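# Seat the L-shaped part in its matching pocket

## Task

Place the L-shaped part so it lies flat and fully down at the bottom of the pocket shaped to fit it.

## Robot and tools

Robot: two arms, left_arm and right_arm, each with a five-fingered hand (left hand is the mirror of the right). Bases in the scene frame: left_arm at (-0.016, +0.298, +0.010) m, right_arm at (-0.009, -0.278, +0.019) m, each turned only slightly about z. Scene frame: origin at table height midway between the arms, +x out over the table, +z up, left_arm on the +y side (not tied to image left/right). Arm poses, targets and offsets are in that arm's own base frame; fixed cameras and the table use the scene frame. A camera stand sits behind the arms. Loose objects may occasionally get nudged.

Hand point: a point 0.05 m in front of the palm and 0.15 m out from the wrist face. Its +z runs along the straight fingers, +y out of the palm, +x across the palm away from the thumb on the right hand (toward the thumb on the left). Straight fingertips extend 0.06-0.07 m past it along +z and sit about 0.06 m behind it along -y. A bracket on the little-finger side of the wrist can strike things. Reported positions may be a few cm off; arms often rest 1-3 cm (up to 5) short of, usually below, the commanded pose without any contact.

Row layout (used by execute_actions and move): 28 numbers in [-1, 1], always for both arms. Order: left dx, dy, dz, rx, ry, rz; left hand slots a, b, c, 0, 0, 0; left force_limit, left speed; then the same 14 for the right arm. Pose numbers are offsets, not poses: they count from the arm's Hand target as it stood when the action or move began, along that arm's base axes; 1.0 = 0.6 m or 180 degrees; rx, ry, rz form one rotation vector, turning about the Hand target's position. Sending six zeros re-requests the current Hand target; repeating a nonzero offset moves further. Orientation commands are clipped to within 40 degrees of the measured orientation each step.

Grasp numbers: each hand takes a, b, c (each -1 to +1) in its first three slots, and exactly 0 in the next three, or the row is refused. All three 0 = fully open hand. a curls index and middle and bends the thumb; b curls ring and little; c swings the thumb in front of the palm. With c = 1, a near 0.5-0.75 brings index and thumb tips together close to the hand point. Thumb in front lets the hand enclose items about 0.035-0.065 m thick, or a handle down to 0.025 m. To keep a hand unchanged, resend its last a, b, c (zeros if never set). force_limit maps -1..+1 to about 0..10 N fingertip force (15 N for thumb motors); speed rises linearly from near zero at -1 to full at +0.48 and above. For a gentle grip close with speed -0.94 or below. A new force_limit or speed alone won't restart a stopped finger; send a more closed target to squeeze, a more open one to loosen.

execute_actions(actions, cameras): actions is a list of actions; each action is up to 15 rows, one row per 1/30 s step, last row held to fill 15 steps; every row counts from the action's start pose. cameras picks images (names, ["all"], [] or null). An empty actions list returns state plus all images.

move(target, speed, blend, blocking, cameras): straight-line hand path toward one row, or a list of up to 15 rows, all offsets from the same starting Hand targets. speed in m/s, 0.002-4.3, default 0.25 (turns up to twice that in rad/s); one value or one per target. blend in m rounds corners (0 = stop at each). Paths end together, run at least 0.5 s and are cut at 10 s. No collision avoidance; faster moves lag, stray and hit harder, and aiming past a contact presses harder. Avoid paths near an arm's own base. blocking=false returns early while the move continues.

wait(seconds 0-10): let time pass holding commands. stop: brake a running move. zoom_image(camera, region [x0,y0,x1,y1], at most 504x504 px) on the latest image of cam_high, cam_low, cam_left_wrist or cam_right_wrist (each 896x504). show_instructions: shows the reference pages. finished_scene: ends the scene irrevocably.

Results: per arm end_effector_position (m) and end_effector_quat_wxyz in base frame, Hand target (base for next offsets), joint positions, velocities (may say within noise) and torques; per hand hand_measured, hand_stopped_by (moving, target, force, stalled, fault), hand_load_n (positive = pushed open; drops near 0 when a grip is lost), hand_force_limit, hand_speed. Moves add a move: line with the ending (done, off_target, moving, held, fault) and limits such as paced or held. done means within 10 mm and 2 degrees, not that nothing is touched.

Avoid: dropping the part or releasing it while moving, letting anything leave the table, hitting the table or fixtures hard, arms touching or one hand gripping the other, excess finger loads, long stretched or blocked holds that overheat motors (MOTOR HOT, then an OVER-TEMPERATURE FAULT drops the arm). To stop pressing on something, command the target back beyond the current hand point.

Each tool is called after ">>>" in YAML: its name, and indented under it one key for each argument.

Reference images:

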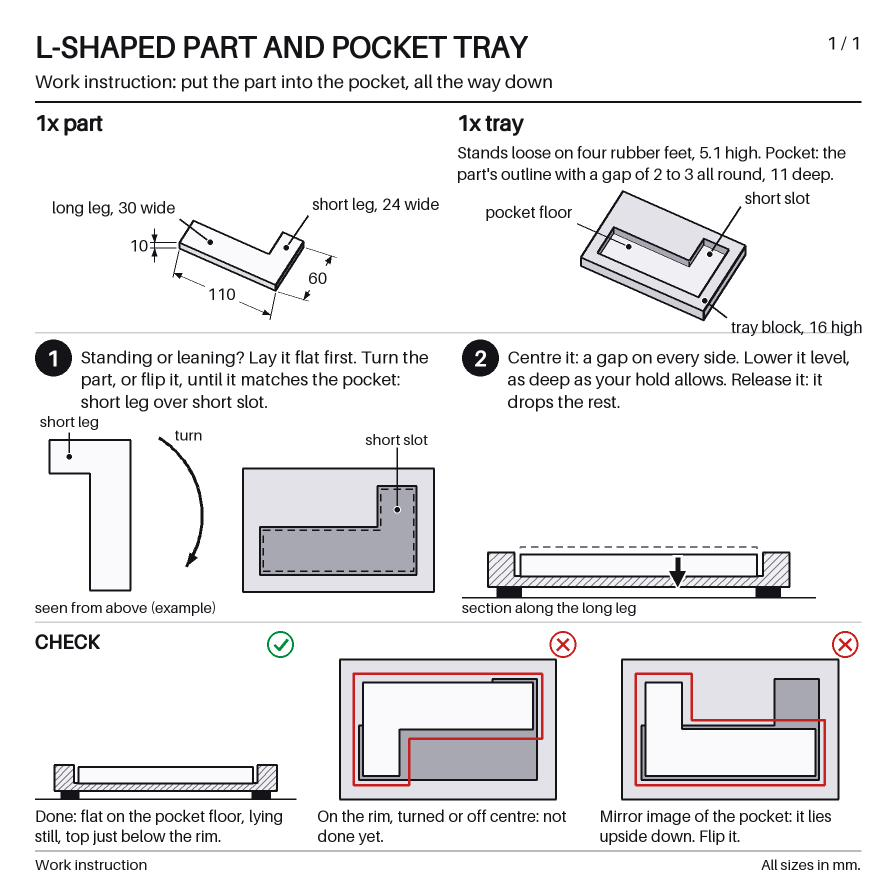

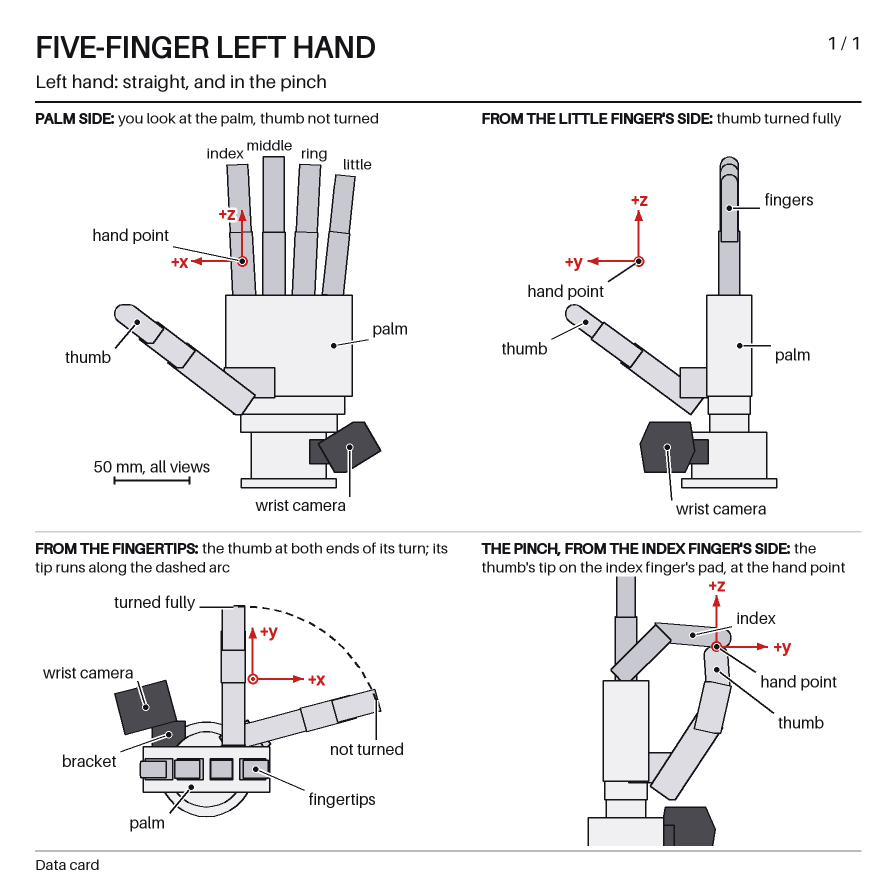

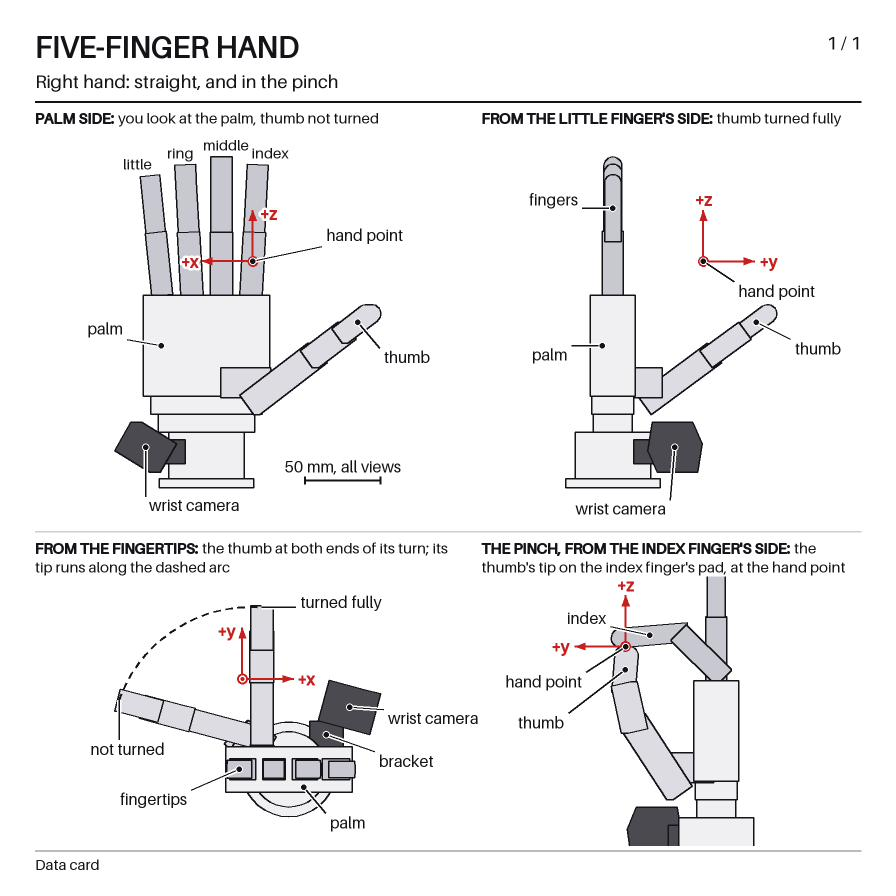

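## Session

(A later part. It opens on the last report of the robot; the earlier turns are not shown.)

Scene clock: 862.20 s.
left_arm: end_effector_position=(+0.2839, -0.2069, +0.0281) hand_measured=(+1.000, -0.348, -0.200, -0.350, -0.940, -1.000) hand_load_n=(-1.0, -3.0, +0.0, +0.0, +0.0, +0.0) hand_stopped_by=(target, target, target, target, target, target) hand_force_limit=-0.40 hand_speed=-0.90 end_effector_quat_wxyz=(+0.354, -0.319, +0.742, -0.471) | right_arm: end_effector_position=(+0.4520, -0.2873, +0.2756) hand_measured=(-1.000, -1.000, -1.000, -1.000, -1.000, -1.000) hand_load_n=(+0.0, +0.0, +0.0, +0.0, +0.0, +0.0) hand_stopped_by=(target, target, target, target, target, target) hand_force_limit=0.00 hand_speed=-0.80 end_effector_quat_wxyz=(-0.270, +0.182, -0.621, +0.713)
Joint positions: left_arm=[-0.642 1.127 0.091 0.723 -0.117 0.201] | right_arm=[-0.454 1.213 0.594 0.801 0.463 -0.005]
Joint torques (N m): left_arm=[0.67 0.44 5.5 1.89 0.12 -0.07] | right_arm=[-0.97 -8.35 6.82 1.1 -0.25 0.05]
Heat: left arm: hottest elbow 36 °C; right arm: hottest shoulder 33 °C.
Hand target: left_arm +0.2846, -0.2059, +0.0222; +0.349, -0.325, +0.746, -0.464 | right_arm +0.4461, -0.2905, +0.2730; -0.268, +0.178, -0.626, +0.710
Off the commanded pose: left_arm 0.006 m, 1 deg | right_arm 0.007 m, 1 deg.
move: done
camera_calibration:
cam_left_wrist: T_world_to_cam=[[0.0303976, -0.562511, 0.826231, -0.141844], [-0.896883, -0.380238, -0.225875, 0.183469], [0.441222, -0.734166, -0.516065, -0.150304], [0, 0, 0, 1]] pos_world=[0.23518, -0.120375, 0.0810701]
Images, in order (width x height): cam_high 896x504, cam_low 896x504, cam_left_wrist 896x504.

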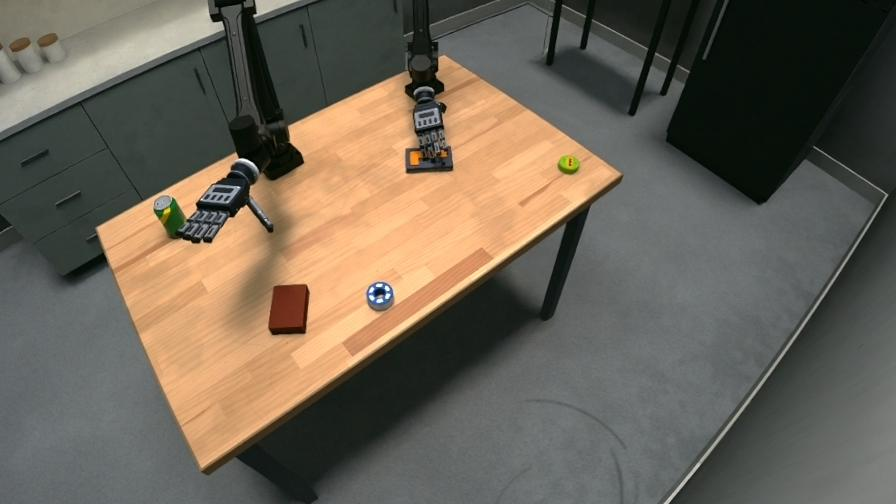

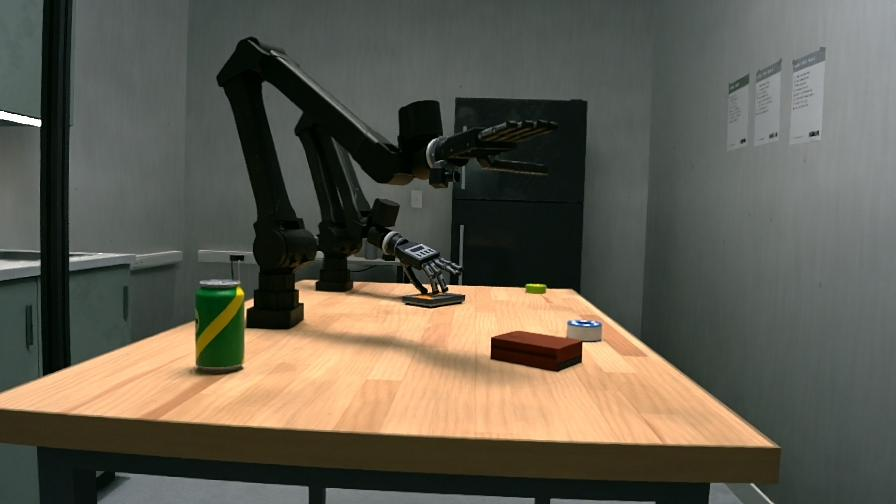

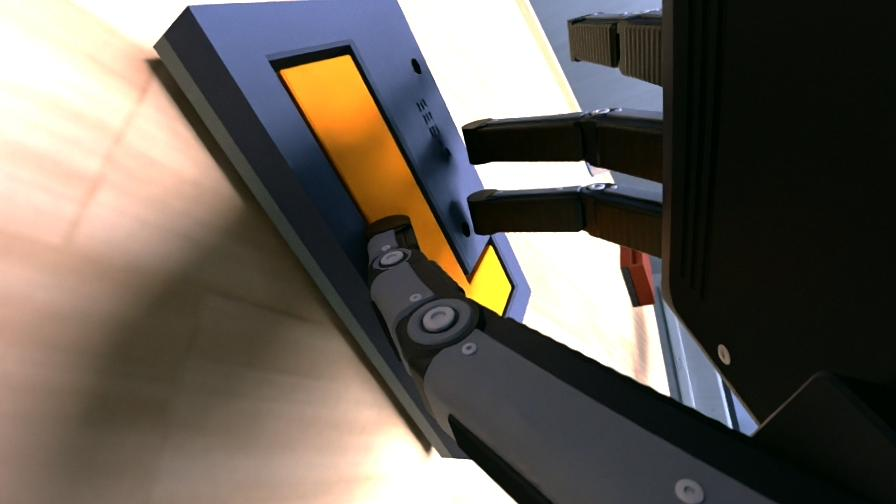

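>>> move:
  target:
    - [0,0,0.05,0,0,0,0.4,0,1,0,0,0,-0.4,-0.9,0,0,0,0,0,0,0,0,0,0,0,0,0,-0.8]
    - [-0.01,0.0,0.22,0,0,0,0.4,0,1,0,0,0,-0.4,-0.9,0,0,0,0,0,0,0,0,0,0,0,0,0,-0.8]
  speed: [0.05,0.15]
  blend: [0.02,0]
  cameras: ["cam_high","cam_low","cam_left_wrist"]

>>> zoom_image:
  camera: "cam_high"
  region: [400, 140, 458, 176]

>>> zoom_image:
  camera: "cam_low"
  region: [400, 282, 468, 308]

Scene clock: 868.90 s.
left_arm: end_effector_position=(+0.2722, -0.1965, +0.1283) hand_measured=(+1.000, -0.348, -0.200, -0.350, -0.940, -1.000) hand_load_n=(+0.0, +0.0, +0.0, +0.0, +0.0, +0.0) hand_stopped_by=(target, target, target, target, target, target) hand_force_limit=-0.40 hand_speed=-0.90 end_effector_quat_wxyz=(+0.344, -0.328, +0.758, -0.447) | right_arm: end_effector_position=(+0.4520, -0.2873, +0.2756) hand_measured=(-1.000, -1.000, -1.000, -1.000, -1.000, -1.000) hand_load_n=(+0.0, +0.0, +0.0, +0.0, +0.0, +0.0) hand_stopped_by=(target, target, target, target, target, target) hand_force_limit=0.00 hand_speed=-0.80 end_effector_quat_wxyz=(-0.270, +0.182, -0.621, +0.713)
Joint positions: left_arm=[-0.643 0.582 0.296 -0.09 -0.128 0.197] | right_arm=[-0.454 1.213 0.594 0.801 0.463 -0.005]
Joint torques (N m): left_arm=[-0.79 1.03 11.47 1.85 -0.11 -0.09] | right_arm=[-1.14 -8.18 6.78 1.11 -0.26 0.05]
Heat: left arm: hottest elbow 36 °C; right arm: hottest shoulder 33 °C.
Hand target: left_arm +0.2786, -0.2059, +0.1543; +0.349, -0.325, +0.746, -0.464 | right_arm +0.4461, -0.2905, +0.2730; -0.268, +0.178, -0.626, +0.710
Off the commanded pose: left_arm 0.028 m, 3 deg | right_arm 0.007 m, 1 deg.
move: off_target (left_arm); blend cut to 0.0149 m at target 1
camera_calibration:
cam_left_wrist: T_world_to_cam=[[0.0771312, -0.592817, 0.801635, -0.233868], [-0.903577, -0.381415, -0.19512, 0.197151], [0.421426, -0.709289, -0.565074, -0.0692674], [0, 0, 0, 1]] pos_world=[0.225371, -0.112575, 0.186804]
Images, in order (width x height): cam_high 896x504, cam_low 896x504, cam_left_wrist 896x504.

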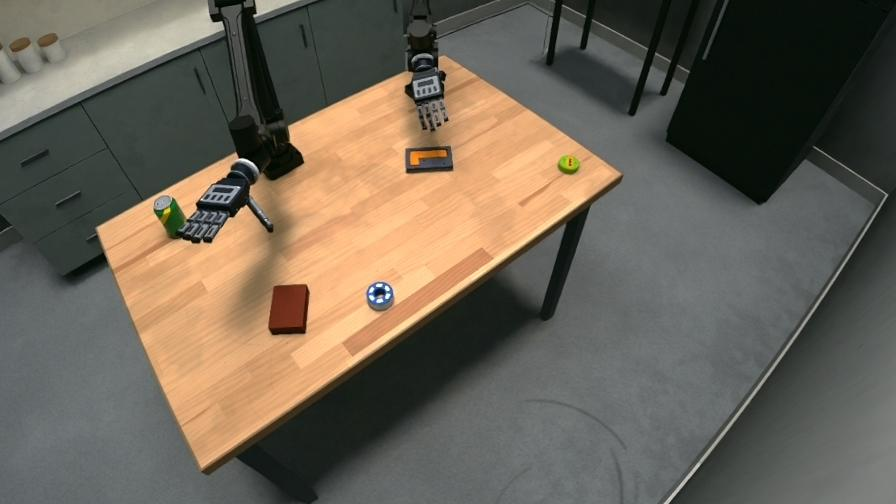

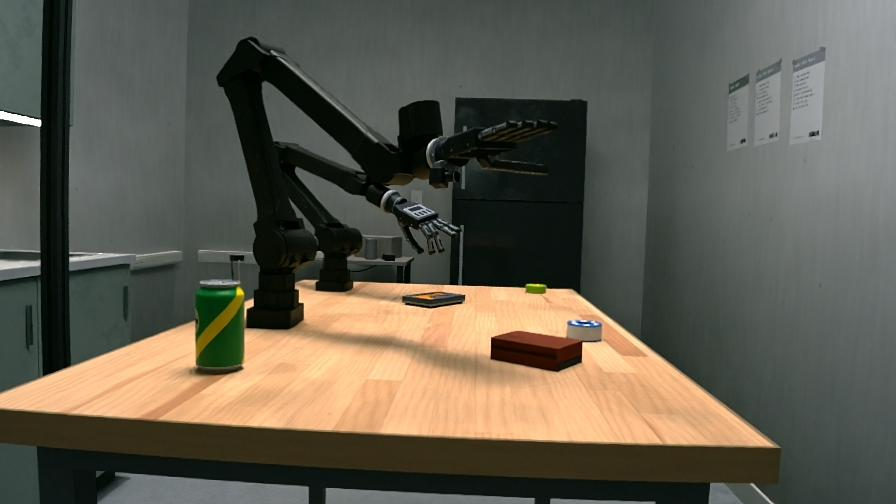

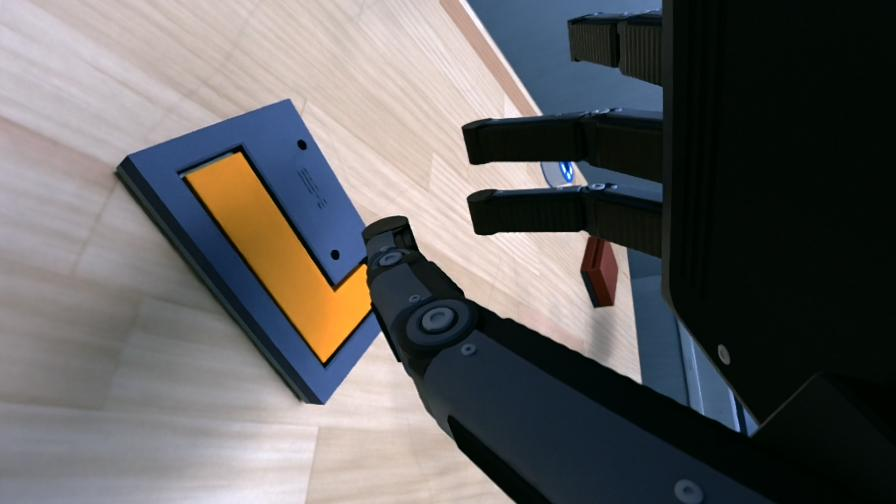

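Scaled by 8.690 from the camera's 896x504 image, which has a finer 1280x720 frame.

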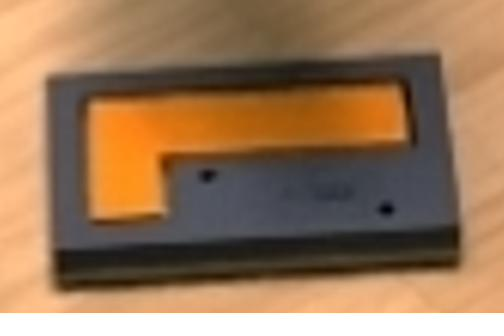

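Scaled by 7.412 from the camera's 896x504 image, which has a finer 1280x720 frame.

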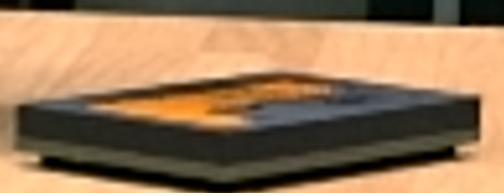

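>>> finished_scene:

The scene is finished: the task was done.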